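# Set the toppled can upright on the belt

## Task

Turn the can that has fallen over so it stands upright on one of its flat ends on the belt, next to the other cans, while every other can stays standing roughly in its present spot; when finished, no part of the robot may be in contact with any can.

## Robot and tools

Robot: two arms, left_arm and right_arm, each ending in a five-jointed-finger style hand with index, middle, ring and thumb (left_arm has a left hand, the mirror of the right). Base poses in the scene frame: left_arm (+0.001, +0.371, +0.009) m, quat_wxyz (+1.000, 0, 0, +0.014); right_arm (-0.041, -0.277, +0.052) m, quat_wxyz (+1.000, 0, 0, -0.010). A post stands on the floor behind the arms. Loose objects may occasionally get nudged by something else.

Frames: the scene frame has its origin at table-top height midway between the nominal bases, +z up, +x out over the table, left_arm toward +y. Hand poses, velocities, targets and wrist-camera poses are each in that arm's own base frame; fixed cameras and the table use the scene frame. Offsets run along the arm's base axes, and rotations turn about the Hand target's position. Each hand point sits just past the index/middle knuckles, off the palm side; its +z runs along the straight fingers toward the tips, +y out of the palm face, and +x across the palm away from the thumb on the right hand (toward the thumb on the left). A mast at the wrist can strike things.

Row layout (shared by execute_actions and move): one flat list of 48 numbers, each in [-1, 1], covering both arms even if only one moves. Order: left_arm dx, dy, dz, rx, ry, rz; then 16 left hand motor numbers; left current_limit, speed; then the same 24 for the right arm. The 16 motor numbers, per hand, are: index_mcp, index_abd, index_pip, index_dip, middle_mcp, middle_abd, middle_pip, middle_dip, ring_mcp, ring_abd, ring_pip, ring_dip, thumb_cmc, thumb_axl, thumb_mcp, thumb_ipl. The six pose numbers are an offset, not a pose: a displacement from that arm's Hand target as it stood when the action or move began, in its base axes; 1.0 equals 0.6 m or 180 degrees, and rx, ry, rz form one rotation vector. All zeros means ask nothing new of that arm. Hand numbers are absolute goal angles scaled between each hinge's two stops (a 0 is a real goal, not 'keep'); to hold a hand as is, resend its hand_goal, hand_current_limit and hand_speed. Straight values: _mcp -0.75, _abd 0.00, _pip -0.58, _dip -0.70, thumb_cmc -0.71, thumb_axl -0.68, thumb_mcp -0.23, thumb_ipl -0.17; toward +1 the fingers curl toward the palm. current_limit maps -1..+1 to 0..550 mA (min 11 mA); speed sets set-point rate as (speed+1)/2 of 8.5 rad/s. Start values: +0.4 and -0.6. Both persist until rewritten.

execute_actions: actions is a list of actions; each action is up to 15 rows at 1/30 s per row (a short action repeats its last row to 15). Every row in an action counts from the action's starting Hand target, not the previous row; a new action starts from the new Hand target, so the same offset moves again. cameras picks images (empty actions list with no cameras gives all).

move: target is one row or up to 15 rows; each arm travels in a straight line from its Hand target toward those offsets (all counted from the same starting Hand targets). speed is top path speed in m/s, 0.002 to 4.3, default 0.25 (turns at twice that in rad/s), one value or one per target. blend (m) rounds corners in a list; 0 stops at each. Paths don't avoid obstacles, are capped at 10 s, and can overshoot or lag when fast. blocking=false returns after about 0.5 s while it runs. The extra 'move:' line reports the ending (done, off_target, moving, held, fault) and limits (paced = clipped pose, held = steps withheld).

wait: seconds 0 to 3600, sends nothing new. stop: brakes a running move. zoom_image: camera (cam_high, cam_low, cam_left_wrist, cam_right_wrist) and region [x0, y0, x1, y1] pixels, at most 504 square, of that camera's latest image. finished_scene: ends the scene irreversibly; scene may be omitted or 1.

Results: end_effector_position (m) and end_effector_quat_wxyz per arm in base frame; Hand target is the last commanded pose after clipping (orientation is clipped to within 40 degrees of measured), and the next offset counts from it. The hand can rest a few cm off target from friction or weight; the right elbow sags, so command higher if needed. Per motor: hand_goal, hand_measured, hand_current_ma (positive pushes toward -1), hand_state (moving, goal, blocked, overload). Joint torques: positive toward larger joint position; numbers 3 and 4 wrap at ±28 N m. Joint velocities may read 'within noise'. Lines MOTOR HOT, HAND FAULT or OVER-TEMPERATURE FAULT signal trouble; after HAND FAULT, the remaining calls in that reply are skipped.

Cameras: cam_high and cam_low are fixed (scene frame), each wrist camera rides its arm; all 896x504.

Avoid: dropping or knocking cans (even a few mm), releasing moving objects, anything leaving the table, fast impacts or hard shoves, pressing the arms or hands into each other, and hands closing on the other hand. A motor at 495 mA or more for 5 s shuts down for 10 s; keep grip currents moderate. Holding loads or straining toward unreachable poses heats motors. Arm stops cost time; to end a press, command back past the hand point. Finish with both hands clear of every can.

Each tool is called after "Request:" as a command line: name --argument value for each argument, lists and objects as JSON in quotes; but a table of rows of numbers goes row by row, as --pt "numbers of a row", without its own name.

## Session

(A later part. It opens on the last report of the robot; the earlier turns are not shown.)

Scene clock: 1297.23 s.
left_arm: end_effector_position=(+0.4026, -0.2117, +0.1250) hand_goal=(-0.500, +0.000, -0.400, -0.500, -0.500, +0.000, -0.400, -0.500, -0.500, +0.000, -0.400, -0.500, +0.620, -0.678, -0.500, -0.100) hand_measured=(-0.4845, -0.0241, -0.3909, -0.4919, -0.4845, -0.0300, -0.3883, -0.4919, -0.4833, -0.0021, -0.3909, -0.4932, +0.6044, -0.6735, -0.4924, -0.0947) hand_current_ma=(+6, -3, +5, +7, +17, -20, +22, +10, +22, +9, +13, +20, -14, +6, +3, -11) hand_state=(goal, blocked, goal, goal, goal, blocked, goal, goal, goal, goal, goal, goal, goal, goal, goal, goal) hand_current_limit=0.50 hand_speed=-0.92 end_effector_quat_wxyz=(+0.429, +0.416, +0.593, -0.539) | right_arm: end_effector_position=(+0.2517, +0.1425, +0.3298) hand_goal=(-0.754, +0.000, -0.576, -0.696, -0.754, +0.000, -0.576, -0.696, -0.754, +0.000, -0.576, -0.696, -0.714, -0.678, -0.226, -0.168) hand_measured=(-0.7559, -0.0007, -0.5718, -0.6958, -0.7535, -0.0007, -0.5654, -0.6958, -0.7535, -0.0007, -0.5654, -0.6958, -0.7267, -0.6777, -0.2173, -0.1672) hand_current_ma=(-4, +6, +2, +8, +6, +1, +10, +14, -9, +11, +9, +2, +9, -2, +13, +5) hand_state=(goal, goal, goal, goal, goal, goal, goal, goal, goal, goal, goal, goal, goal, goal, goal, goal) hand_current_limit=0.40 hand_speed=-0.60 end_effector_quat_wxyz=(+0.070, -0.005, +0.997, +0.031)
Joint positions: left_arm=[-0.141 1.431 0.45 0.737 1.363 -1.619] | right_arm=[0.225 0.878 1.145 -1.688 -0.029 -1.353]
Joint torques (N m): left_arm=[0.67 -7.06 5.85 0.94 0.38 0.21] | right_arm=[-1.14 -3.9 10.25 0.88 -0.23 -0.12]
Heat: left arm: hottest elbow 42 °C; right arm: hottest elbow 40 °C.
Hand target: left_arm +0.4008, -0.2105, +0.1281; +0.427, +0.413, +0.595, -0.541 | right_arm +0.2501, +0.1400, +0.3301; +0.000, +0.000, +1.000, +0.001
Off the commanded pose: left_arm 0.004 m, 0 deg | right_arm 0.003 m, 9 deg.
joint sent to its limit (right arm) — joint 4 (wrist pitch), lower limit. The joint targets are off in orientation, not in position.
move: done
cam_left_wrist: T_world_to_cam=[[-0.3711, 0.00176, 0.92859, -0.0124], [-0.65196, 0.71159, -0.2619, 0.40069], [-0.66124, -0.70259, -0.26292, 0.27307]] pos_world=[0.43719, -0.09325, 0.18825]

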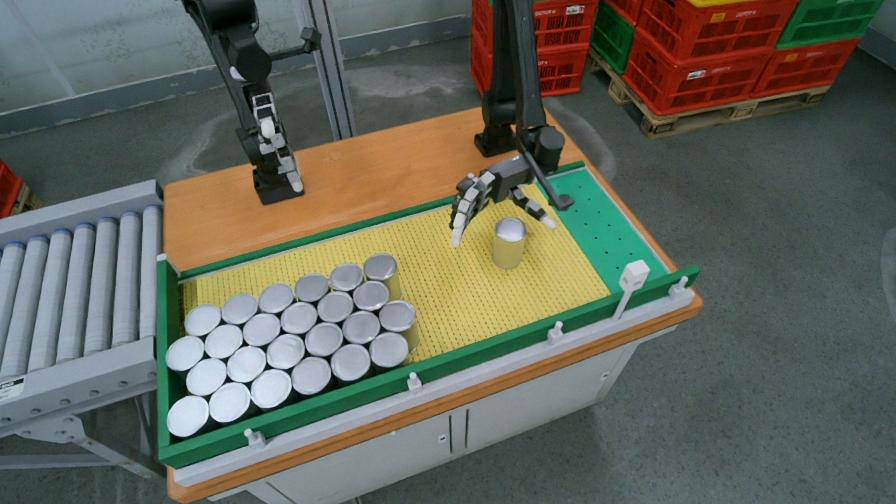

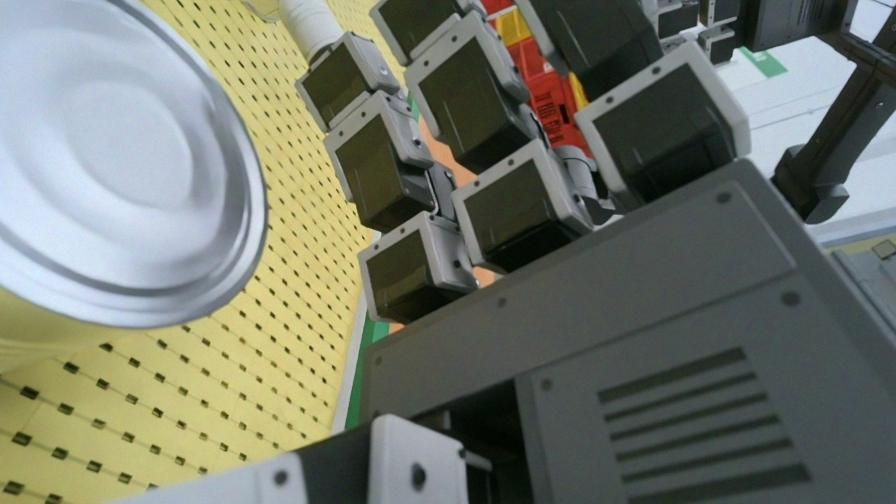

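Request:
move --pt "-0.068 0.0175 0.103 0 0 0 -0.5 0 -0.4 -0.5 -0.5 0 -0.4 -0.5 -0.5 0 -0.4 -0.5 0.62 -0.678 -0.5 -0.1 0.5 -0.92 0 0 0 0 0 0 -0.754 0 -0.576 -0.696 -0.754 0 -0.576 -0.696 -0.754 0 -0.576 -0.696 -0.714 -0.678 -0.226 -0.168 0.4 -0.6" --pt "-0.118 0.034 0.2865 0 0 0 -0.5 0 -0.4 -0.5 -0.5 0 -0.4 -0.5 -0.5 0 -0.4 -0.5 0.62 -0.678 -0.5 -0.1 0.5 -0.92 0 0 0 0 0 0 -0.754 0 -0.576 -0.696 -0.754 0 -0.576 -0.696 -0.754 0 -0.576 -0.696 -0.714 -0.678 -0.226 -0.168 0.4 -0.6" --speed '[0.08, 0.12]' --blend 0.02 --cameras '["cam_high","cam_low"]'

Request:
zoom_image --camera "cam_high" --region '[330, 160, 580, 340]'

Request:
zoom_image --camera "cam_low" --region '[480, 110, 660, 240]'

Scene clock: 1423.37 s.
left_arm: end_effector_position=(+0.3174, -0.1919, +0.2655) hand_goal=(-0.500, +0.000, -0.400, -0.500, -0.500, +0.000, -0.400, -0.500, -0.500, +0.000, -0.400, -0.500, +0.620, -0.678, -0.500, -0.100) hand_measured=(-0.4833, -0.0241, -0.3909, -0.4932, -0.4833, -0.0285, -0.3883, -0.4919, -0.4833, -0.0036, -0.3909, -0.4932, +0.6044, -0.6735, -0.4924, -0.0947) hand_current_ma=(+10, -19, -6, -2, +17, -26, +16, +4, +30, +2, +20, +8, -16, +10, -2, -1) hand_state=(goal, blocked, goal, goal, goal, blocked, goal, goal, goal, goal, goal, goal, goal, goal, goal, goal) hand_current_limit=0.50 hand_speed=-0.92 end_effector_quat_wxyz=(+0.404, +0.395, +0.609, -0.557) | right_arm: end_effector_position=(+0.2517, +0.1425, +0.3298) hand_goal=(-0.754, +0.000, -0.576, -0.696, -0.754, +0.000, -0.576, -0.696, -0.754, +0.000, -0.576, -0.696, -0.714, -0.678, -0.226, -0.168) hand_measured=(-0.7559, -0.0007, -0.5731, -0.6958, -0.7547, +0.0008, -0.5654, -0.6958, -0.7547, +0.0008, -0.5654, -0.6958, -0.7267, -0.6777, -0.2173, -0.1681) hand_current_ma=(-6, -11, +11, -1, -7, +10, +4, +19, -8, +12, +9, +12, -12, -13, +11, +1) hand_state=(goal, goal, goal, goal, goal, goal, goal, goal, goal, goal, goal, goal, goal, goal, goal, goal) hand_current_limit=0.40 hand_speed=-0.60 end_effector_quat_wxyz=(+0.070, -0.005, +0.997, +0.031)
Joint positions: left_arm=[-0.104 0.773 0.526 -0.079 1.407 -1.616] | right_arm=[0.225 0.878 1.145 -1.688 -0.029 -1.353]
Joint torques (N m): left_arm=[1.08 -1.44 13.38 0.85 0.38 0.5] | right_arm=[-1.14 -3.9 10.25 0.88 -0.23 -0.12]
Heat: left arm: hottest elbow 40 °C; right arm: hottest elbow 40 °C.
Hand target: left_arm +0.3300, -0.1900, +0.3000; +0.427, +0.413, +0.595, -0.541 | right_arm +0.2501, +0.1400, +0.3301; +0.000, +0.000, +1.000, +0.001
Off the commanded pose: left_arm 0.037 m, 4 deg | right_arm 0.003 m, 9 deg.
joint sent to its limit (right arm) — joint 4 (wrist pitch), lower limit. The joint targets are off in orientation, not in position.
move: off_target (left_arm)

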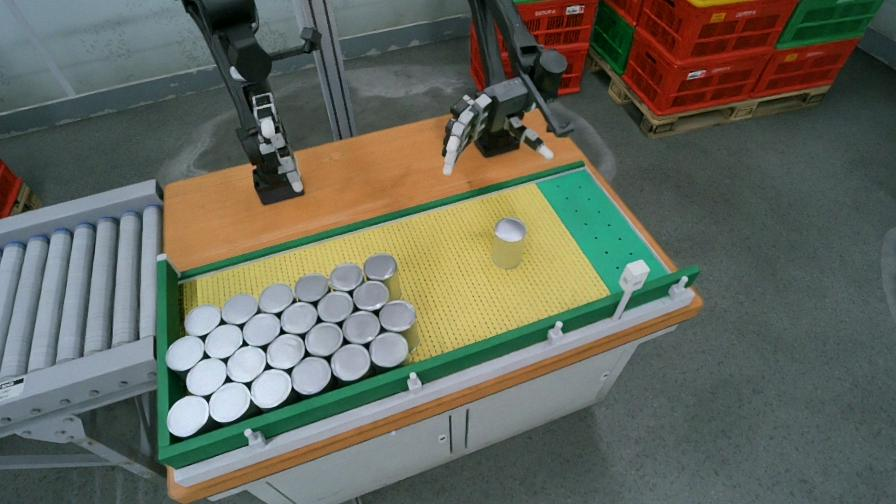

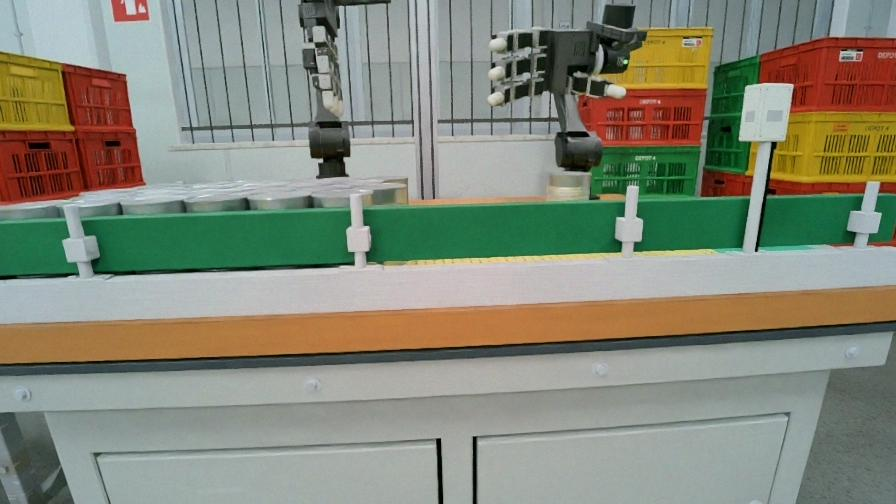

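Scaled by 2.016 from the camera's image (finer frame: 1280x720).

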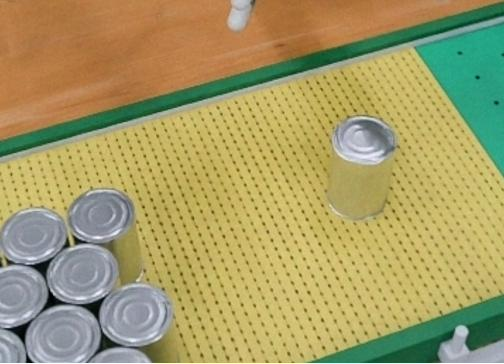

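Scaled by 2.800 from the camera's image (finer frame: 1280x720).

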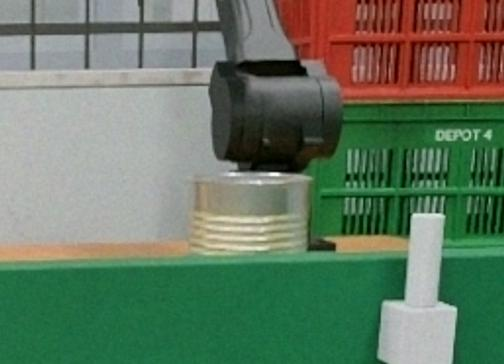

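Request:
move --pt "0.15 0.1133 0.1167 0.1421 -0.1759 0.1007 -0.45 0 -0.577 -0.696 -0.45 0 -0.577 -0.696 -0.7 0 -0.577 -0.696 -0.714 -0.678 -0.226 -0.168 0.5 -0.7 0 0 0 0 0 0 -0.754 0 -0.576 -0.696 -0.754 0 -0.576 -0.696 -0.754 0 -0.576 -0.696 -0.714 -0.678 -0.226 -0.168 0.4 -0.6" --pt "0.195 0.1517 0.105 0.3443 -0.3122 0.04 -0.45 0 -0.577 -0.696 -0.45 0 -0.577 -0.696 -0.7 0 -0.577 -0.696 -0.714 -0.678 -0.226 -0.168 0.5 -0.7 0 0 0 0 0 0 -0.754 0 -0.576 -0.696 -0.754 0 -0.576 -0.696 -0.754 0 -0.576 -0.696 -0.714 -0.678 -0.226 -0.168 0.4 -0.6" --pt "0.1933 0.14 -0.02 0.4461 -0.3943 -0.1908 -0.45 0 -0.577 -0.696 -0.45 0 -0.577 -0.696 -0.7 0 -0.577 -0.696 -0.714 -0.678 -0.226 -0.168 0.5 -0.7 0 0 0 0 0 0 -0.754 0 -0.576 -0.696 -0.754 0 -0.576 -0.696 -0.754 0 -0.576 -0.696 -0.714 -0.678 -0.226 -0.168 0.4 -0.6" --pt "0.1467 0.1467 -0.1167 0.3418 -0.4331 -0.4763 -0.45 0 -0.577 -0.696 -0.45 0 -0.577 -0.696 -0.7 0 -0.577 -0.696 -0.714 -0.678 -0.226 -0.168 0.5 -0.7 0 0 0 0 0 0 -0.754 0 -0.576 -0.696 -0.754 0 -0.576 -0.696 -0.754 0 -0.576 -0.696 -0.714 -0.678 -0.226 -0.168 0.4 -0.6" --speed 0.22 --blend 0.05 --cameras '["cam_high","cam_low","cam_left_wrist"]'

Scene clock: 1457.37 s.
left_arm: end_effector_position=(+0.4054, -0.0972, +0.2118) hand_goal=(-0.450, +0.000, -0.578, -0.696, -0.450, +0.000, -0.578, -0.696, -0.700, +0.000, -0.578, -0.696, -0.714, -0.678, -0.226, -0.168) hand_measured=(-0.4616, +0.0008, -0.5808, -0.6920, -0.4616, +0.0023, -0.5834, -0.6920, -0.6944, +0.0110, -0.5795, -0.6920, -0.7217, -0.6735, -0.2203, -0.1643) hand_current_ma=(-21, +3, +4, +2, -18, +8, +13, +6, +6, +23, +27, +8, -4, +6, -6, -7) hand_state=(goal, goal, goal, goal, goal, goal, goal, goal, goal, goal, goal, goal, goal, goal, goal, goal) hand_current_limit=0.50 hand_speed=-0.70 end_effector_quat_wxyz=(+0.000, +1.000, +0.013, -0.017) | right_arm: end_effector_position=(+0.2517, +0.1425, +0.3298) hand_goal=(-0.754, +0.000, -0.576, -0.696, -0.754, +0.000, -0.576, -0.696, -0.754, +0.000, -0.576, -0.696, -0.714, -0.678, -0.226, -0.168) hand_measured=(-0.7559, +0.0008, -0.5718, -0.6958, -0.7535, -0.0007, -0.5654, -0.6958, -0.7547, -0.0007, -0.5654, -0.6958, -0.7267, -0.6777, -0.2173, -0.1681) hand_current_ma=(-10, -1, -1, +0, -2, -11, +12, +3, -10, +4, +14, +14, -6, -1, +14, +2) hand_state=(goal, goal, goal, goal, goal, goal, goal, goal, goal, goal, goal, goal, goal, goal, goal, goal) hand_current_limit=0.40 hand_speed=-0.60 end_effector_quat_wxyz=(+0.070, -0.005, +0.997, +0.031)
Joint positions: left_arm=[-0.031 1.366 1.221 -1.461 0.002 1.514] | right_arm=[0.225 0.878 1.145 -1.688 -0.029 -1.353]
Joint torques (N m): left_arm=[-0.26 -6.89 12 -0.51 0.01 0.29] | right_arm=[-1.14 -3.9 10.25 0.88 -0.23 -0.12]
Heat: left arm: hottest elbow 50 °C; right arm: hottest elbow 40 °C.
Hand target: left_arm +0.4181, -0.1020, +0.2299; +0.000, +1.000, +0.000, +0.000 | right_arm +0.2501, +0.1400, +0.3301; +0.000, +0.000, +1.000, +0.001
Off the commanded pose: left_arm 0.023 m, 2 deg | right_arm 0.003 m, 9 deg.
joint sent to its limit (right arm) — joint 4 (wrist pitch), lower limit. The joint targets are off in orientation, not in position.
move: off_target (left_arm)
cam_left_wrist: T_world_to_cam=[[-0.79586, 0.59757, 0.09754, 0.31397], [0.47144, 0.51049, 0.71913, -0.33892], [0.37994, 0.61831, -0.688, 0.1745]] pos_world=[0.34336, -0.1225, 0.33316]

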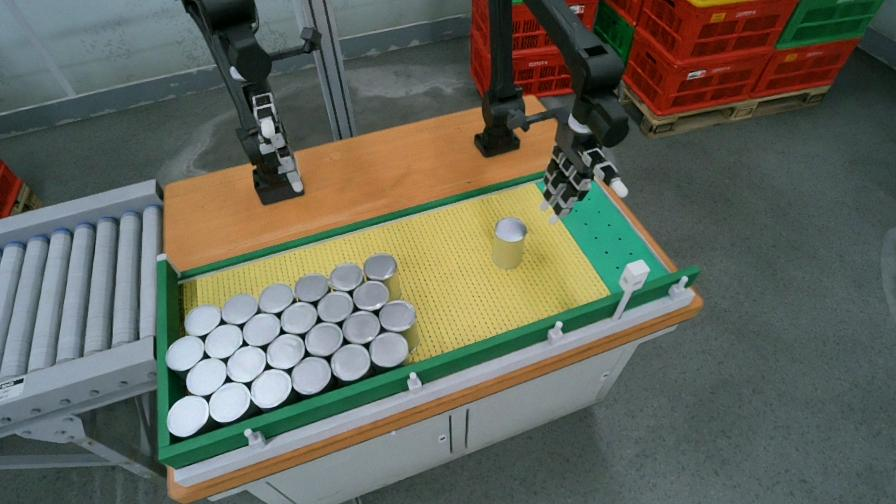

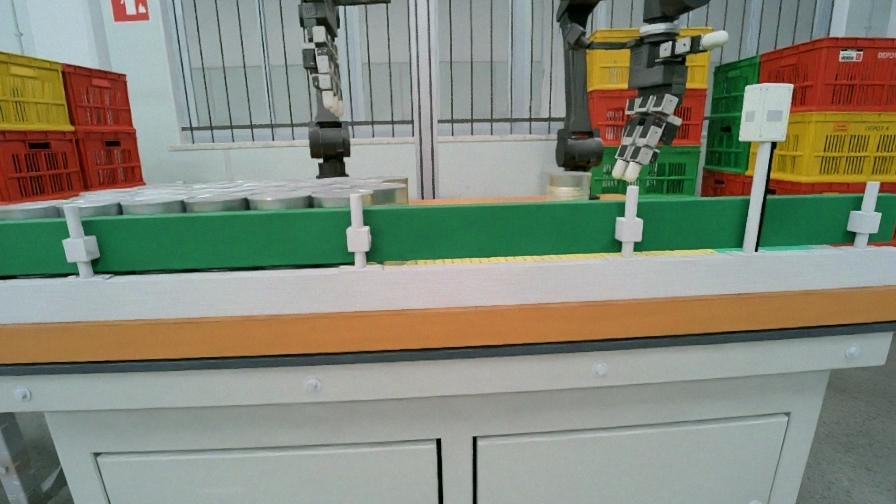

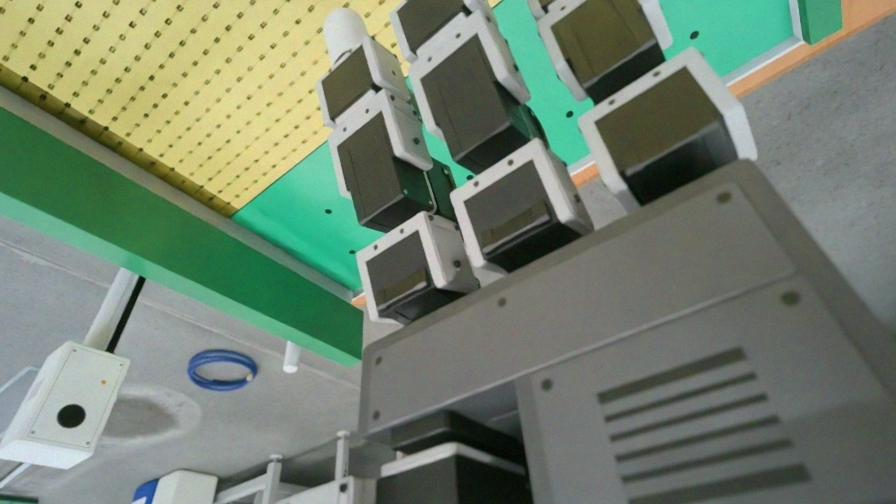

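Request:
move --target '[0,-0.005,-0.108,0,0,0, -0.45,0,-0.577,-0.696,-0.45,0,-0.577,-0.696,-0.7,0,-0.577,-0.696,-0.714,-0.678,-0.226,-0.168,0.5,-0.7, 0,0,0,0,0,0, -0.754,0,-0.576,-0.696,-0.754,0,-0.576,-0.696,-0.754,0,-0.576,-0.696,-0.714,-0.678,-0.226,-0.168,0.4,-0.6]' --speed 0.1 --cameras '["cam_high","cam_low"]'

Request:
zoom_image --camera "cam_high" --region '[440, 160, 640, 310]'

Request:
zoom_image --camera "cam_low" --region '[500, 110, 700, 240]'

Scene clock: 1466.70 s.
left_arm: end_effector_position=(+0.4157, -0.1007, +0.1664) hand_goal=(-0.450, +0.000, -0.578, -0.696, -0.450, +0.000, -0.578, -0.696, -0.700, +0.000, -0.578, -0.696, -0.714, -0.678, -0.226, -0.168) hand_measured=(-0.4616, +0.0008, -0.5808, -0.6920, -0.4616, +0.0023, -0.5821, -0.6907, -0.6944, +0.0110, -0.5795, -0.6920, -0.7217, -0.6735, -0.2212, -0.1643) hand_current_ma=(-11, +21, -5, +10, -13, +3, +10, +3, +6, +2, +0, +6, +4, +11, -10, -6) hand_state=(goal, goal, goal, goal, goal, goal, goal, goal, goal, goal, goal, goal, goal, goal, goal, goal) hand_current_limit=0.50 hand_speed=-0.70 end_effector_quat_wxyz=(+0.001, +1.000, +0.009, -0.005) | right_arm: end_effector_position=(+0.2517, +0.1425, +0.3298) hand_goal=(-0.754, +0.000, -0.576, -0.696, -0.754, +0.000, -0.576, -0.696, -0.754, +0.000, -0.576, -0.696, -0.714, -0.678, -0.226, -0.168) hand_measured=(-0.7547, +0.0008, -0.5731, -0.6958, -0.7535, +0.0008, -0.5641, -0.6958, -0.7547, -0.0007, -0.5641, -0.6958, -0.7267, -0.6777, -0.2173, -0.1672) hand_current_ma=(+3, -3, +2, -11, +3, +3, +21, +6, -12, +20, +2, +5, -7, -1, +13, +9) hand_state=(goal, goal, goal, goal, goal, goal, goal, goal, goal, goal, goal, goal, goal, goal, goal, goal) hand_current_limit=0.40 hand_speed=-0.60 end_effector_quat_wxyz=(+0.070, -0.005, +0.997, +0.031)
Joint positions: left_arm=[-0.039 1.404 1.136 -1.312 0.002 1.514] | right_arm=[0.225 0.878 1.145 -1.688 -0.029 -1.353]
Joint torques (N m): left_arm=[-0.32 -7.53 8.24 0.59 0.03 0.2] | right_arm=[-1.14 -3.96 10.24 0.88 -0.23 -0.12]
Heat: left arm: hottest elbow 51 °C; right arm: hottest elbow 40 °C.
Hand target: left_arm +0.4180, -0.1051, +0.1652; +0.000, +1.000, +0.000, +0.000 | right_arm +0.2501, +0.1400, +0.3301; +0.000, +0.000, +1.000, +0.001
Off the commanded pose: left_arm 0.005 m, 1 deg | right_arm 0.003 m, 9 deg.
joint sent to its limit (right arm) — joint 4 (wrist pitch), lower limit. The joint targets are off in orientation, not in position.
move: done

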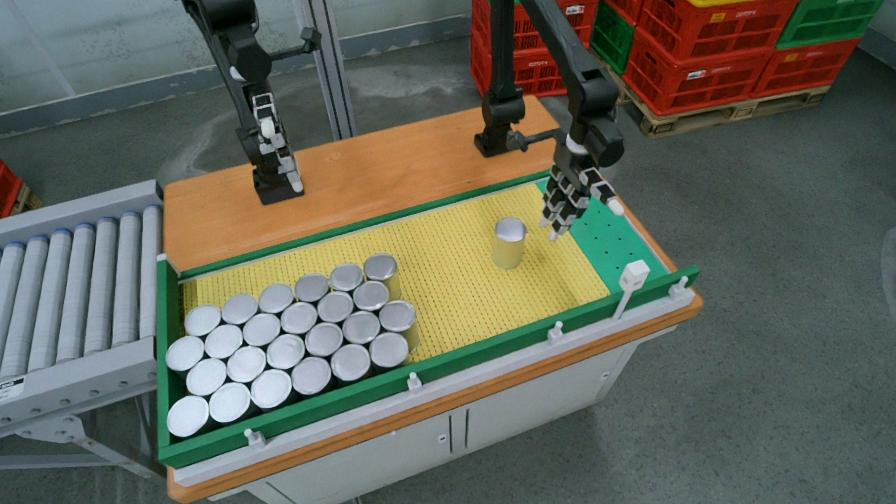

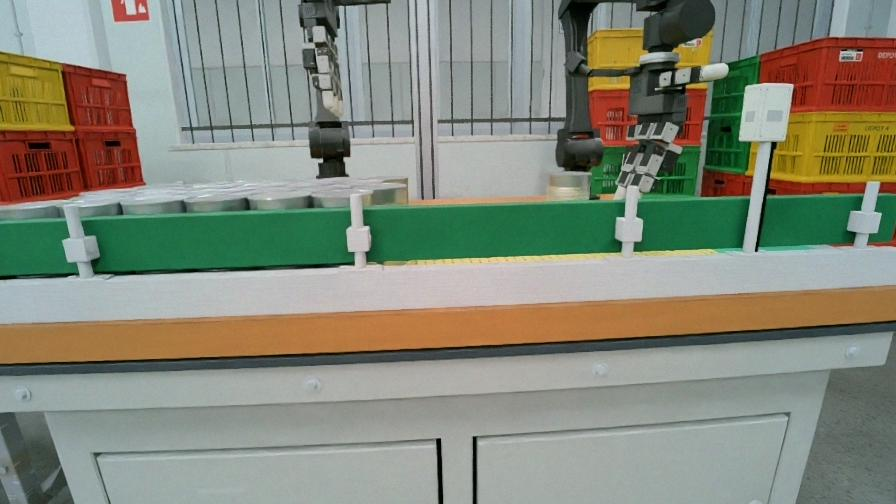

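Scaled by 2.520 from the camera's image (finer frame: 1280x720).

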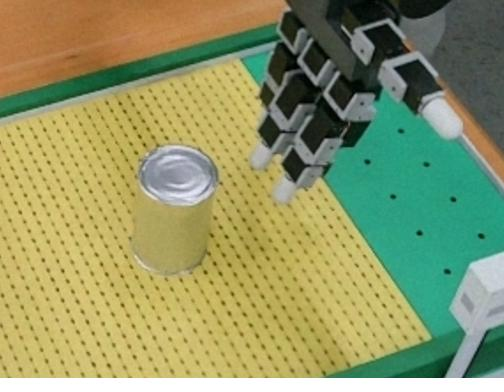

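Scaled by 2.520 from the camera's image (finer frame: 1280x720).

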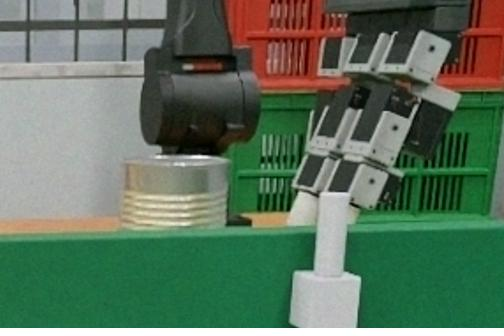

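Request:
move --pt "-0.004 -0.005 -0.05 0 0 0 -0.45 0 -0.577 -0.696 -0.45 0 -0.577 -0.696 -0.7 0 -0.577 -0.696 -0.714 -0.678 -0.226 -0.168 0.5 -0.7 0 0 0 0 0 0 -0.754 0 -0.576 -0.696 -0.754 0 -0.576 -0.696 -0.754 0 -0.576 -0.696 -0.714 -0.678 -0.226 -0.168 0.4 -0.6" --pt "-0.005 -0.09 -0.05 0 0 0 -0.45 0 -0.577 -0.696 -0.45 0 -0.577 -0.696 -0.7 0 -0.577 -0.696 -0.714 -0.678 -0.226 -0.168 0.5 -0.7 0 0 0 0 0 0 -0.754 0 -0.576 -0.696 -0.754 0 -0.576 -0.696 -0.754 0 -0.576 -0.696 -0.714 -0.678 -0.226 -0.168 0.4 -0.6" --speed 0.05 --cameras '["cam_high","cam_left_wrist"]'

Request:
zoom_image --camera "cam_high" --region '[440, 160, 600, 290]'

Scene clock: 1478.97 s.
left_arm: end_effector_position=(+0.4061, -0.1548, +0.1334) hand_goal=(-0.450, +0.000, -0.578, -0.696, -0.450, +0.000, -0.578, -0.696, -0.700, +0.000, -0.578, -0.696, -0.714, -0.678, -0.226, -0.168) hand_measured=(-0.4616, +0.0008, -0.5808, -0.6920, -0.4616, +0.0037, -0.5821, -0.6907, -0.6932, +0.0110, -0.5718, -0.6932, -0.7079, -0.6735, -0.2203, -0.1643) hand_current_ma=(-16, +8, -2, -6, +0, +3, +11, +7, +13, +12, +3, +7, +5, +10, -3, -4) hand_state=(goal, goal, goal, goal, goal, goal, goal, goal, goal, goal, goal, goal, goal, goal, goal, goal) hand_current_limit=0.50 hand_speed=-0.70 end_effector_quat_wxyz=(-0.001, +1.000, -0.004, -0.008) | right_arm: end_effector_position=(+0.2517, +0.1425, +0.3298) hand_goal=(-0.754, +0.000, -0.576, -0.696, -0.754, +0.000, -0.576, -0.696, -0.754, +0.000, -0.576, -0.696, -0.714, -0.678, -0.226, -0.168) hand_measured=(-0.7559, +0.0008, -0.5731, -0.6971, -0.7523, -0.0007, -0.5654, -0.6945, -0.7547, +0.0008, -0.5654, -0.6958, -0.7267, -0.6777, -0.2173, -0.1681) hand_current_ma=(-3, -4, +1, -7, -3, +12, +20, +9, -6, +11, +6, -3, -4, -3, +27, +13) hand_state=(goal, goal, goal, goal, goal, goal, goal, goal, goal, goal, goal, goal, goal, goal, goal, goal) hand_current_limit=0.40 hand_speed=-0.60 end_effector_quat_wxyz=(+0.070, -0.005, +0.997, +0.031)
Joint positions: left_arm=[-0.177 1.432 1.075 -1.23 0.002 1.403] | right_arm=[0.225 0.878 1.145 -1.688 -0.029 -1.353]
Joint torques (N m): left_arm=[-0.15 -7.24 8.9 0.55 0.04 -0.06] | right_arm=[-1.14 -3.9 10.25 0.9 -0.24 -0.12]
Heat: left arm: hottest elbow 49 °C; right arm: hottest elbow 40 °C.
Hand target: left_arm +0.4150, -0.1590, +0.1352; +0.000, +1.000, +0.000, +0.000 | right_arm +0.2501, +0.1400, +0.3301; +0.000, +0.000, +1.000, +0.001
Off the commanded pose: left_arm 0.010 m, 1 deg | right_arm 0.003 m, 9 deg.
joint sent to its limit (right arm) — joint 4 (wrist pitch), lower limit. The joint targets are off in orientation, not in position.
move: done
cam_left_wrist: T_world_to_cam=[[-0.77624, 0.62477, 0.08431, 0.35463], [0.4759, 0.49299, 0.72834, -0.25921], [0.41348, 0.60549, -0.68001, 0.13916]] pos_world=[0.34109, -0.17804, 0.25353]

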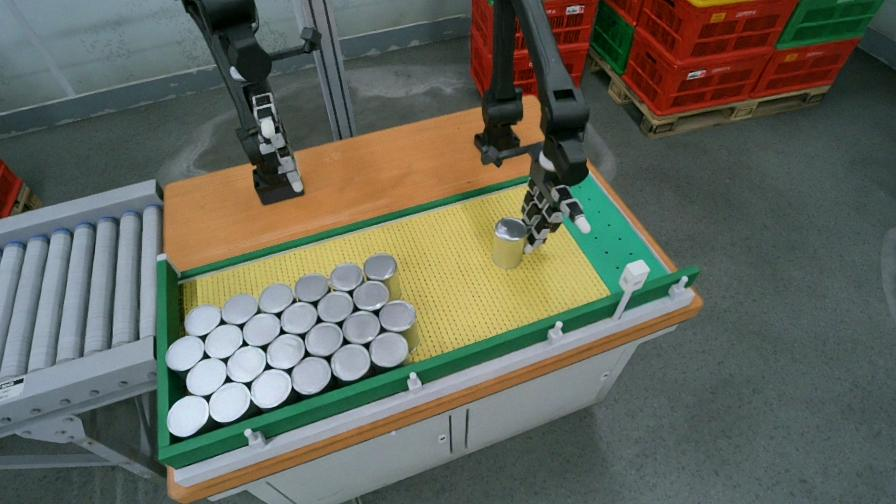

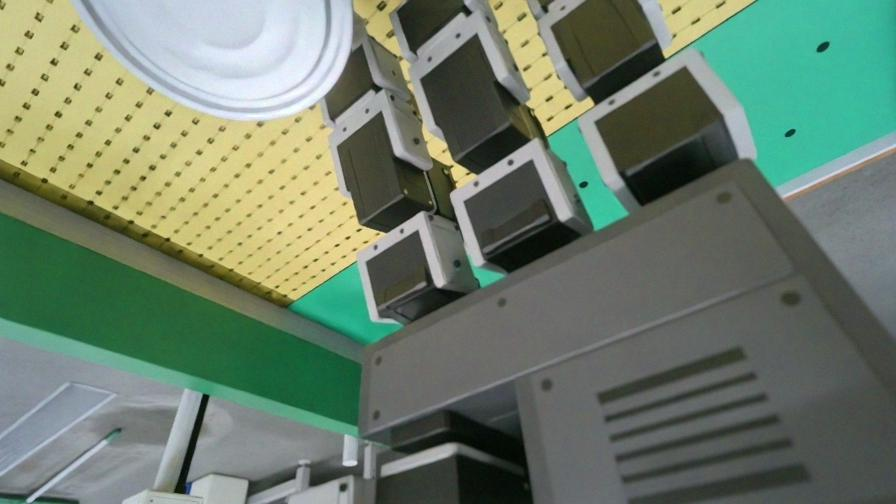

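Scaled by 3.150 from the camera's image (finer frame: 1280x720).

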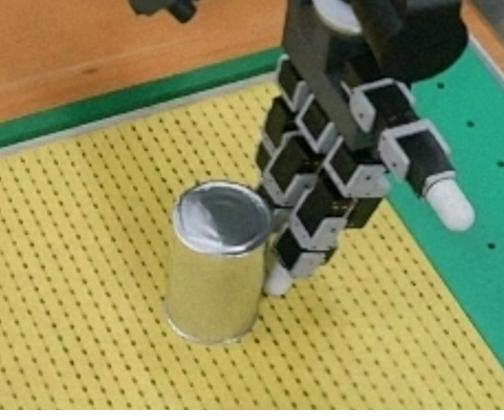

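Request:
move --target '[-0.001,-0.075,0,0,0,0, -0.45,0,-0.577,-0.696,-0.45,0,-0.577,-0.696,-0.7,0,-0.577,-0.696,-0.714,-0.678,-0.226,-0.168,0.5,-0.7, 0,0,0,0,0,0, -0.754,0,-0.576,-0.696,-0.754,0,-0.576,-0.696,-0.754,0,-0.576,-0.696,-0.714,-0.678,-0.226,-0.168,0.4,-0.6]' --speed 0.03 --cameras '["cam_high","cam_left_wrist"]'

Request:
zoom_image --camera "cam_high" --region '[420, 160, 580, 290]'

Scene clock: 1501.63 s.
left_arm: end_effector_position=(+0.3977, -0.1930, +0.1251) hand_goal=(-0.450, +0.000, -0.578, -0.696, -0.450, +0.000, -0.578, -0.696, -0.700, +0.000, -0.578, -0.696, -0.714, -0.678, -0.226, -0.168) hand_measured=(-0.4761, -0.0124, -0.5911, -0.7034, -0.4616, +0.0037, -0.5821, -0.6907, -0.7076, +0.0023, -0.5847, -0.7047, -0.7079, -0.6735, -0.2203, -0.1643) hand_current_ma=(-33, +0, -13, -15, -20, +10, +9, -2, +11, -3, +1, -13, +5, +1, -4, -8) hand_state=(blocked, goal, goal, goal, goal, goal, goal, goal, goal, goal, goal, goal, goal, goal, goal, goal) hand_current_limit=0.50 hand_speed=-0.70 end_effector_quat_wxyz=(-0.006, +1.000, -0.001, -0.017) | right_arm: end_effector_position=(+0.2517, +0.1425, +0.3298) hand_goal=(-0.754, +0.000, -0.576, -0.696, -0.754, +0.000, -0.576, -0.696, -0.754, +0.000, -0.576, -0.696, -0.714, -0.678, -0.226, -0.168) hand_measured=(-0.7547, +0.0008, -0.5718, -0.6958, -0.7547, -0.0007, -0.5654, -0.6958, -0.7547, +0.0008, -0.5654, -0.6958, -0.7267, -0.6777, -0.2163, -0.1672) hand_current_ma=(-10, -6, +1, -3, +0, +0, +18, +13, -3, +7, +3, +0, -15, -6, +14, -3) hand_state=(goal, goal, goal, goal, goal, goal, goal, goal, goal, goal, goal, goal, goal, goal, goal, goal) hand_current_limit=0.40 hand_speed=-0.60 end_effector_quat_wxyz=(+0.070, -0.005, +0.997, +0.031)
Joint positions: left_arm=[-0.28 1.451 1.075 -1.23 -0.002 1.293] | right_arm=[0.225 0.878 1.145 -1.688 -0.029 -1.353]
Joint torques (N m): left_arm=[-0.5 -7.06 10.62 0.43 0.19 -0.05] | right_arm=[-1.14 -3.9 10.26 0.88 -0.23 -0.13]
Heat: left arm: hottest elbow 49 °C; right arm: hottest elbow 40 °C.
Hand target: left_arm +0.4145, -0.2040, +0.1352; +0.000, +1.000, +0.000, +0.000 | right_arm +0.2501, +0.1400, +0.3301; +0.000, +0.000, +1.000, +0.001
Off the commanded pose: left_arm 0.022 m, 2 deg | right_arm 0.003 m, 9 deg.
joint sent to its limit (right arm) — joint 4 (wrist pitch), lower limit. The joint targets are off in orientation, not in position.
move: off_target (left_arm)
cam_left_wrist: T_world_to_cam=[[-0.7786, 0.61882, 0.10411, 0.36998], [0.48523, 0.4885, 0.7252, -0.2345], [0.39791, 0.61516, -0.68062, 0.16839]] pos_world=[0.33485, -0.21798, 0.24616]

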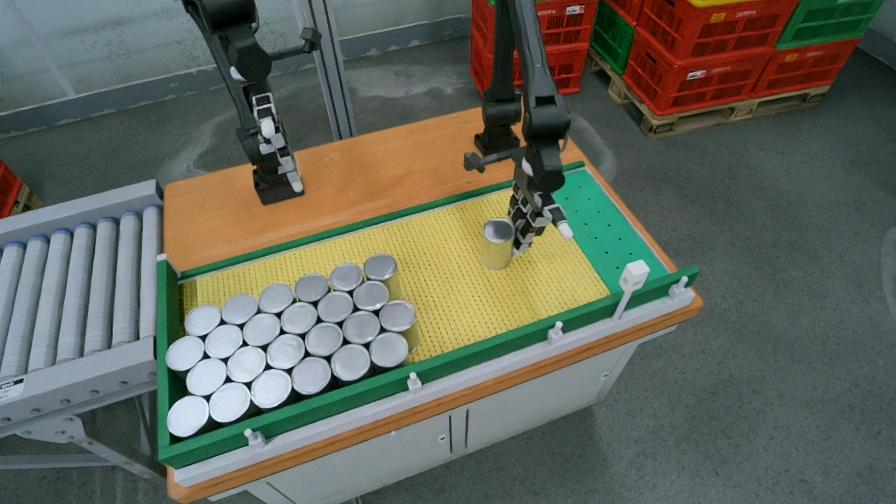

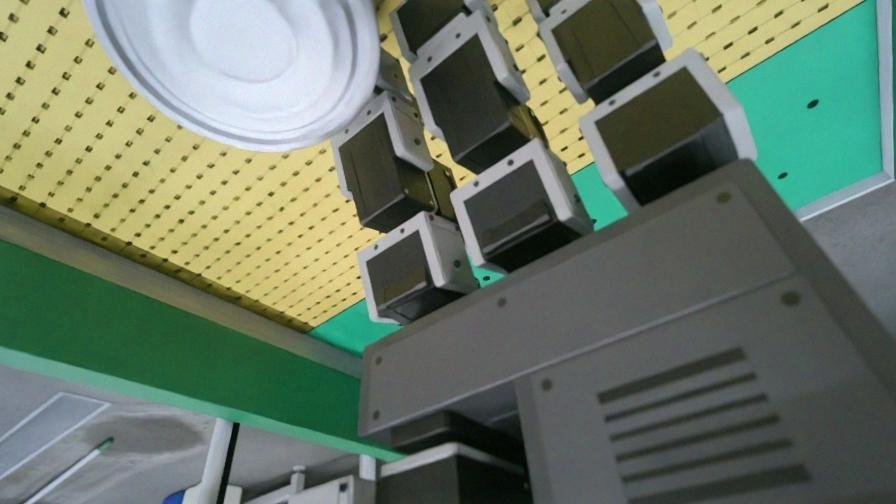

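Scaled by 3.150 from the camera's image (finer frame: 1280x720).

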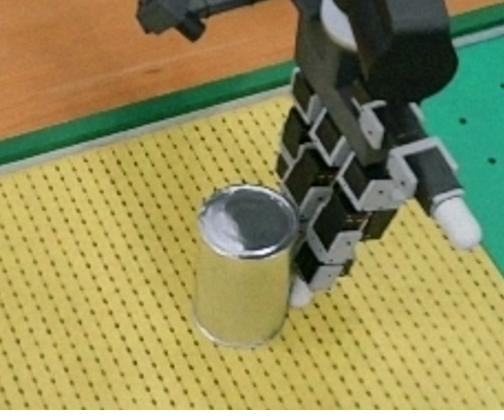

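Request:
move --pt "0.005 0.03 0.01 0 0 0 -0.45 0 -0.577 -0.696 -0.45 0 -0.577 -0.696 -0.45 0 -0.577 -0.696 -0.714 -0.678 -0.226 -0.168 0.5 -0.7 0 0 0 0 0 0 -0.754 0 -0.576 -0.696 -0.754 0 -0.576 -0.696 -0.754 0 -0.576 -0.696 -0.714 -0.678 -0.226 -0.168 0.4 -0.6" --pt "0.027 0.02 0.03 0 0 0 -0.45 0 -0.577 -0.696 -0.45 0 -0.577 -0.696 -0.45 0 -0.577 -0.696 -0.714 -0.678 -0.226 -0.168 0.5 -0.7 0 0 0 0 0 0 -0.754 0 -0.576 -0.696 -0.754 0 -0.576 -0.696 -0.754 0 -0.576 -0.696 -0.714 -0.678 -0.226 -0.168 0.4 -0.6" --speed 0.05 --cameras '["cam_left_wrist"]'

Scene clock: 1512.80 s.
left_arm: end_effector_position=(+0.4144, -0.1879, +0.1371) hand_goal=(-0.450, +0.000, -0.578, -0.696, -0.450, +0.000, -0.578, -0.696, -0.450, +0.000, -0.578, -0.696, -0.714, -0.678, -0.226, -0.168) hand_measured=(-0.4652, -0.0109, -0.5872, -0.7034, -0.4616, +0.0023, -0.5821, -0.6907, -0.4580, +0.0037, -0.5847, -0.7047, -0.7079, -0.6735, -0.2212, -0.1643) hand_current_ma=(-22, -8, -9, -15, -12, -6, +5, +8, -3, +6, -10, +2, +1, +6, +5, -1) hand_state=(goal, goal, goal, goal, goal, goal, goal, goal, goal, goal, goal, goal, goal, goal, goal, goal) hand_current_limit=0.50 hand_speed=-0.70 end_effector_quat_wxyz=(-0.005, +1.000, +0.004, -0.015) | right_arm: end_effector_position=(+0.2517, +0.1425, +0.3298) hand_goal=(-0.754, +0.000, -0.576, -0.696, -0.754, +0.000, -0.576, -0.696, -0.754, +0.000, -0.576, -0.696, -0.714, -0.678, -0.226, -0.168) hand_measured=(-0.7559, -0.0007, -0.5731, -0.6958, -0.7523, -0.0007, -0.5654, -0.6958, -0.7547, -0.0007, -0.5654, -0.6958, -0.7267, -0.6777, -0.2173, -0.1681) hand_current_ma=(-3, -5, +4, +5, +1, +2, +13, +2, -10, +12, +1, +15, -9, -7, +18, +7) hand_state=(goal, goal, goal, goal, goal, goal, goal, goal, goal, goal, goal, goal, goal, goal, goal, goal) hand_current_limit=0.40 hand_speed=-0.60 end_effector_quat_wxyz=(+0.070, -0.005, +0.997, +0.031)
Joint positions: left_arm=[-0.258 1.473 1.131 -1.26 -0.002 1.306] | right_arm=[0.225 0.878 1.145 -1.688 -0.029 -1.353]
Joint torques (N m): left_arm=[0.62 -7.88 11.45 -0.47 0.22 0.23] | right_arm=[-1.14 -3.9 10.26 0.88 -0.24 -0.12]
Heat: left arm: hottest elbow 49 °C; right arm: hottest elbow 40 °C.
Hand target: left_arm +0.4306, -0.1920, +0.1531; +0.000, +1.000, +0.000, +0.000 | right_arm +0.2501, +0.1400, +0.3301; +0.000, +0.000, +1.000, +0.001
Off the commanded pose: left_arm 0.023 m, 2 deg | right_arm 0.003 m, 9 deg.
joint sent to its limit (right arm) — joint 4 (wrist pitch), lower limit. The joint targets are off in orientation, not in position.
move: off_target (left_arm)
cam_left_wrist: T_world_to_cam=[[-0.78497, 0.61145, 0.09973, 0.38042], [0.47701, 0.49378, 0.72708, -0.2497], [0.39533, 0.61831, -0.67927, 0.16818]] pos_world=[0.35124, -0.2133, 0.25785]

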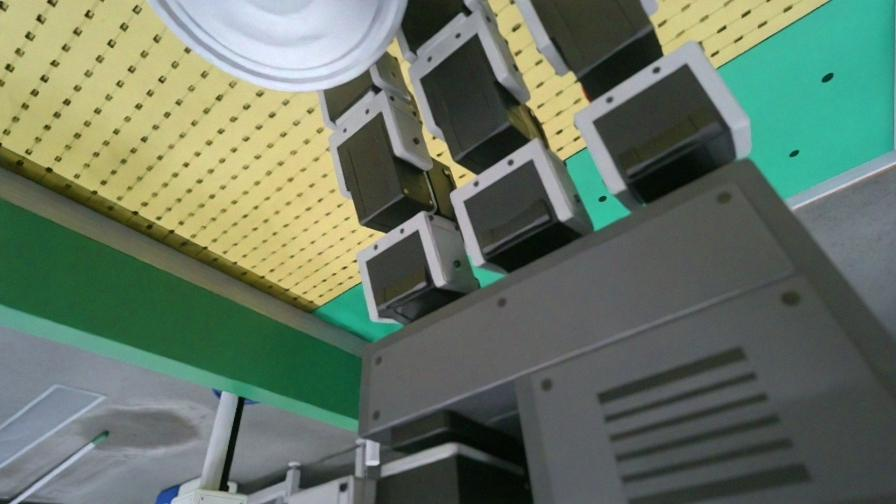

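Request:
move --pt "-0.012 -0.02 0 0 0 0 -0.45 0 -0.577 -0.696 -0.45 0 -0.577 -0.696 -0.45 0 -0.577 -0.696 -0.714 -0.678 -0.226 -0.168 0.5 -0.7 0 0 0 0 0 0 -0.754 0 -0.576 -0.696 -0.754 0 -0.576 -0.696 -0.754 0 -0.576 -0.696 -0.714 -0.678 -0.226 -0.168 0.4 -0.6" --pt "-0.006 -0.115 0.003 0 0 0 -0.45 0 -0.577 -0.696 -0.45 0 -0.577 -0.696 -0.45 0 -0.577 -0.696 -0.714 -0.678 -0.226 -0.168 0.5 -0.7 0 0 0 0 0 0 -0.754 0 -0.576 -0.696 -0.754 0 -0.576 -0.696 -0.754 0 -0.576 -0.696 -0.714 -0.678 -0.226 -0.168 0.4 -0.6" --speed 0.035 --blend 0.01 --cameras '["cam_high","cam_left_wrist"]'

Request:
zoom_image --camera "cam_high" --region '[380, 160, 540, 290]'

Scene clock: 1539.30 s.
left_arm: end_effector_position=(+0.4108, -0.2485, +0.1371) hand_goal=(-0.450, +0.000, -0.578, -0.696, -0.450, +0.000, -0.578, -0.696, -0.450, +0.000, -0.578, -0.696, -0.714, -0.678, -0.226, -0.168) hand_measured=(-0.4652, -0.0124, -0.5885, -0.7034, -0.4713, +0.0037, -0.5898, -0.7034, -0.4580, +0.0023, -0.5859, -0.7047, -0.7079, -0.6735, -0.2203, -0.1643) hand_current_ma=(-22, -5, -8, -5, -33, -2, -4, +6, +2, +10, -6, -12, +3, +11, +1, -7) hand_state=(goal, goal, goal, goal, blocked, goal, goal, goal, goal, goal, goal, goal, goal, goal, goal, goal) hand_current_limit=0.50 hand_speed=-0.70 end_effector_quat_wxyz=(-0.008, +1.000, -0.003, -0.017) | right_arm: end_effector_position=(+0.2517, +0.1425, +0.3298) hand_goal=(-0.754, +0.000, -0.576, -0.696, -0.754, +0.000, -0.576, -0.696, -0.754, +0.000, -0.576, -0.696, -0.714, -0.678, -0.226, -0.168) hand_measured=(-0.7559, -0.0007, -0.5718, -0.6958, -0.7535, -0.0007, -0.5641, -0.6958, -0.7547, -0.0007, -0.5654, -0.6971, -0.7267, -0.6777, -0.2173, -0.1681) hand_current_ma=(+4, -6, -2, -3, -4, -4, +14, +2, -7, +14, +6, +11, -2, -6, +20, +11) hand_state=(goal, goal, goal, goal, goal, goal, goal, goal, goal, goal, goal, goal, goal, goal, goal, goal) hand_current_limit=0.40 hand_speed=-0.60 end_effector_quat_wxyz=(+0.070, -0.005, +0.997, +0.031)
Joint positions: left_arm=[-0.398 1.519 1.184 -1.272 -0.002 1.179] | right_arm=[0.225 0.878 1.145 -1.688 -0.029 -1.353]
Joint torques (N m): left_arm=[-0.38 -8.7 11.74 -0.43 0.22 -0.07] | right_arm=[-1.14 -3.96 10.25 0.88 -0.24 -0.12]
Heat: left arm: hottest elbow 52 °C; right arm: hottest elbow 40 °C.
Hand target: left_arm +0.4270, -0.2611, +0.1549; +0.000, +1.000, -0.001, +0.000 | right_arm +0.2501, +0.1400, +0.3301; +0.000, +0.000, +1.000, +0.001
Off the commanded pose: left_arm 0.027 m, 2 deg | right_arm 0.003 m, 9 deg.
joint sent to its limit (right arm) — joint 4 (wrist pitch), lower limit. The joint targets are off in orientation, not in position.
move: off_target (left_arm); blend cut to 0.007 m at target 1
cam_left_wrist: T_world_to_cam=[[-0.7765, 0.62112, 0.10607, 0.41274], [0.48621, 0.48355, 0.72786, -0.22454], [0.4008, 0.61676, -0.67747, 0.20414]] pos_world=[0.34784, -0.27369, 0.25795]

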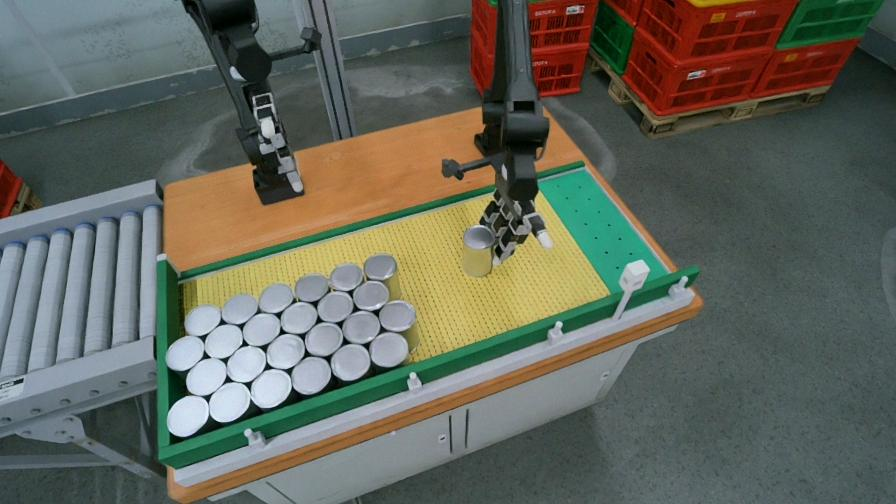

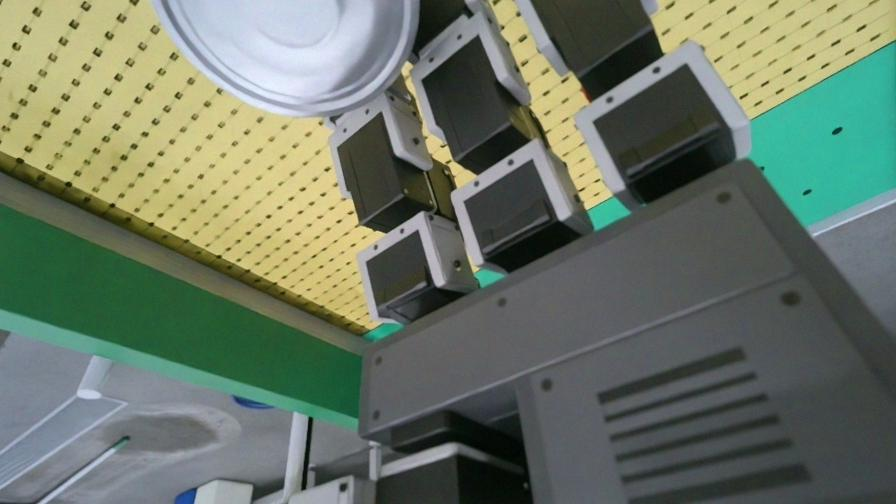

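Scaled by 3.150 from the camera's image (finer frame: 1280x720).

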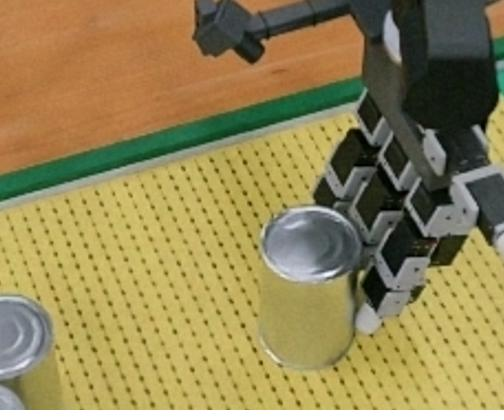

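Request:
move --pt "-0.003 0.035 0 0 0 0 -0.45 0 -0.577 -0.696 -0.45 0 -0.577 -0.696 -0.45 0 -0.577 -0.696 -0.714 -0.678 -0.226 -0.168 0.5 -0.7 0 0 0 0 0 0 -0.754 0 -0.576 -0.696 -0.754 0 -0.576 -0.696 -0.754 0 -0.576 -0.696 -0.714 -0.678 -0.226 -0.168 0.4 -0.6" --pt "-0.015 0.01 0.003 0 0 0 -0.45 0 -0.577 -0.696 -0.45 0 -0.577 -0.696 -0.45 0 -0.577 -0.696 -0.714 -0.678 -0.226 -0.168 0.5 -0.7 0 0 0 0 0 0 -0.754 0 -0.576 -0.696 -0.754 0 -0.576 -0.696 -0.754 0 -0.576 -0.696 -0.714 -0.678 -0.226 -0.168 0.4 -0.6" --pt "-0.011 -0.07 0.006 0 0 0 -0.45 0 -0.577 -0.696 -0.45 0 -0.577 -0.696 -0.45 0 -0.577 -0.696 -0.714 -0.678 -0.226 -0.168 0.5 -0.7 0 0 0 0 0 0 -0.754 0 -0.576 -0.696 -0.754 0 -0.576 -0.696 -0.754 0 -0.576 -0.696 -0.714 -0.678 -0.226 -0.168 0.4 -0.6" --speed 0.035 --blend '[0, 0.006, 0]' --cameras '["cam_high","cam_left_wrist"]'

Request:
zoom_image --camera "cam_high" --region '[360, 180, 520, 310]'

Scene clock: 1553.53 s.
left_arm: end_effector_position=(+0.4051, -0.2889, +0.1396) hand_goal=(-0.450, +0.000, -0.578, -0.696, -0.450, +0.000, -0.578, -0.696, -0.450, +0.000, -0.578, -0.696, -0.714, -0.678, -0.226, -0.168) hand_measured=(-0.4689, -0.0124, -0.5885, -0.7034, -0.4689, +0.0023, -0.5898, -0.7034, -0.4580, +0.0037, -0.5847, -0.7047, -0.7079, -0.6735, -0.2203, -0.1643) hand_current_ma=(-26, +8, -7, -10, -23, +2, -7, +1, -10, +7, -1, +5, +4, +6, +1, -5) hand_state=(goal, goal, goal, goal, goal, goal, goal, goal, goal, goal, goal, goal, goal, goal, goal, goal) hand_current_limit=0.50 hand_speed=-0.70 end_effector_quat_wxyz=(-0.010, +1.000, -0.003, -0.017) | right_arm: end_effector_position=(+0.2517, +0.1425, +0.3298) hand_goal=(-0.754, +0.000, -0.576, -0.696, -0.754, +0.000, -0.576, -0.696, -0.754, +0.000, -0.576, -0.696, -0.714, -0.678, -0.226, -0.168) hand_measured=(-0.7559, -0.0007, -0.5718, -0.6958, -0.7535, -0.0007, -0.5654, -0.6958, -0.7547, +0.0008, -0.5654, -0.6958, -0.7280, -0.6767, -0.2173, -0.1681) hand_current_ma=(-4, -5, +6, +8, +4, -9, +10, +14, -7, +10, +2, +10, +5, -10, +16, +11) hand_state=(goal, goal, goal, goal, goal, goal, goal, goal, goal, goal, goal, goal, goal, goal, goal, goal) hand_current_limit=0.40 hand_speed=-0.60 end_effector_quat_wxyz=(+0.070, -0.005, +0.997, +0.031)
Joint positions: left_arm=[-0.488 1.549 1.226 -1.287 -0.001 1.088] | right_arm=[0.225 0.878 1.145 -1.688 -0.029 -1.353]
Joint torques (N m): left_arm=[-0.38 -9.11 11.9 -0.36 0.18 -0.06] | right_arm=[-1.14 -3.9 10.26 0.88 -0.23 -0.12]
Heat: left arm: hottest elbow 50 °C; right arm: hottest elbow 40 °C.
Hand target: left_arm +0.4205, -0.3030, +0.1587; +0.000, +1.000, +0.000, +0.000 | right_arm +0.2501, +0.1400, +0.3301; +0.000, +0.000, +1.000, +0.001
Off the commanded pose: left_arm 0.028 m, 2 deg | right_arm 0.003 m, 9 deg.
joint sent to its limit (right arm) — joint 4 (wrist pitch), lower limit. The joint targets are off in orientation, not in position.
move: off_target (left_arm)
cam_left_wrist: T_world_to_cam=[[-0.77662, 0.62043, 0.1092, 0.43248], [0.48685, 0.4811, 0.72905, -0.2052], [0.39979, 0.61936, -0.67569, 0.23395]] pos_world=[0.34225, -0.3145, 0.26045]

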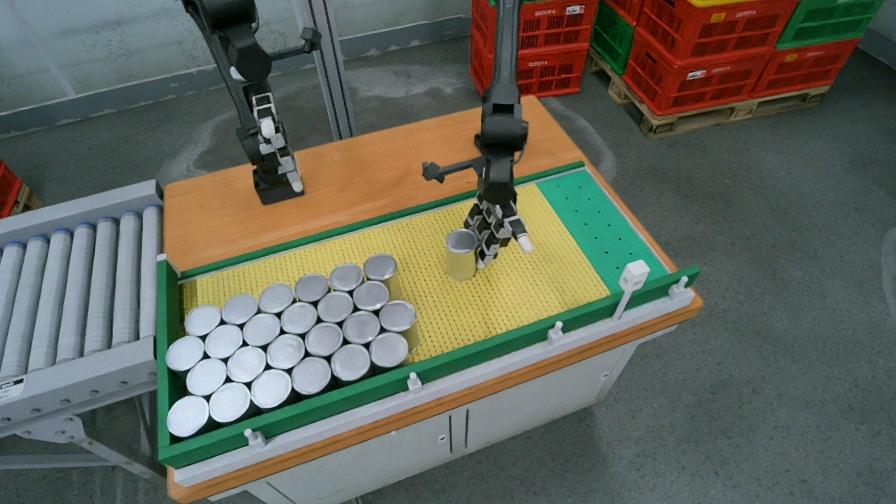

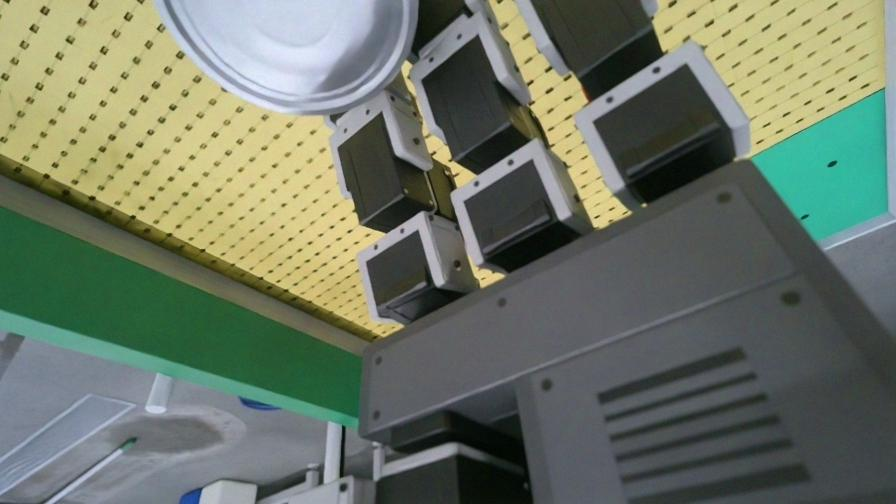

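Scaled by 3.150 from the camera's image (finer frame: 1280x720).

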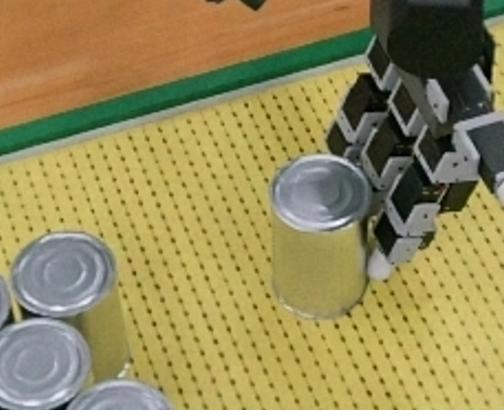

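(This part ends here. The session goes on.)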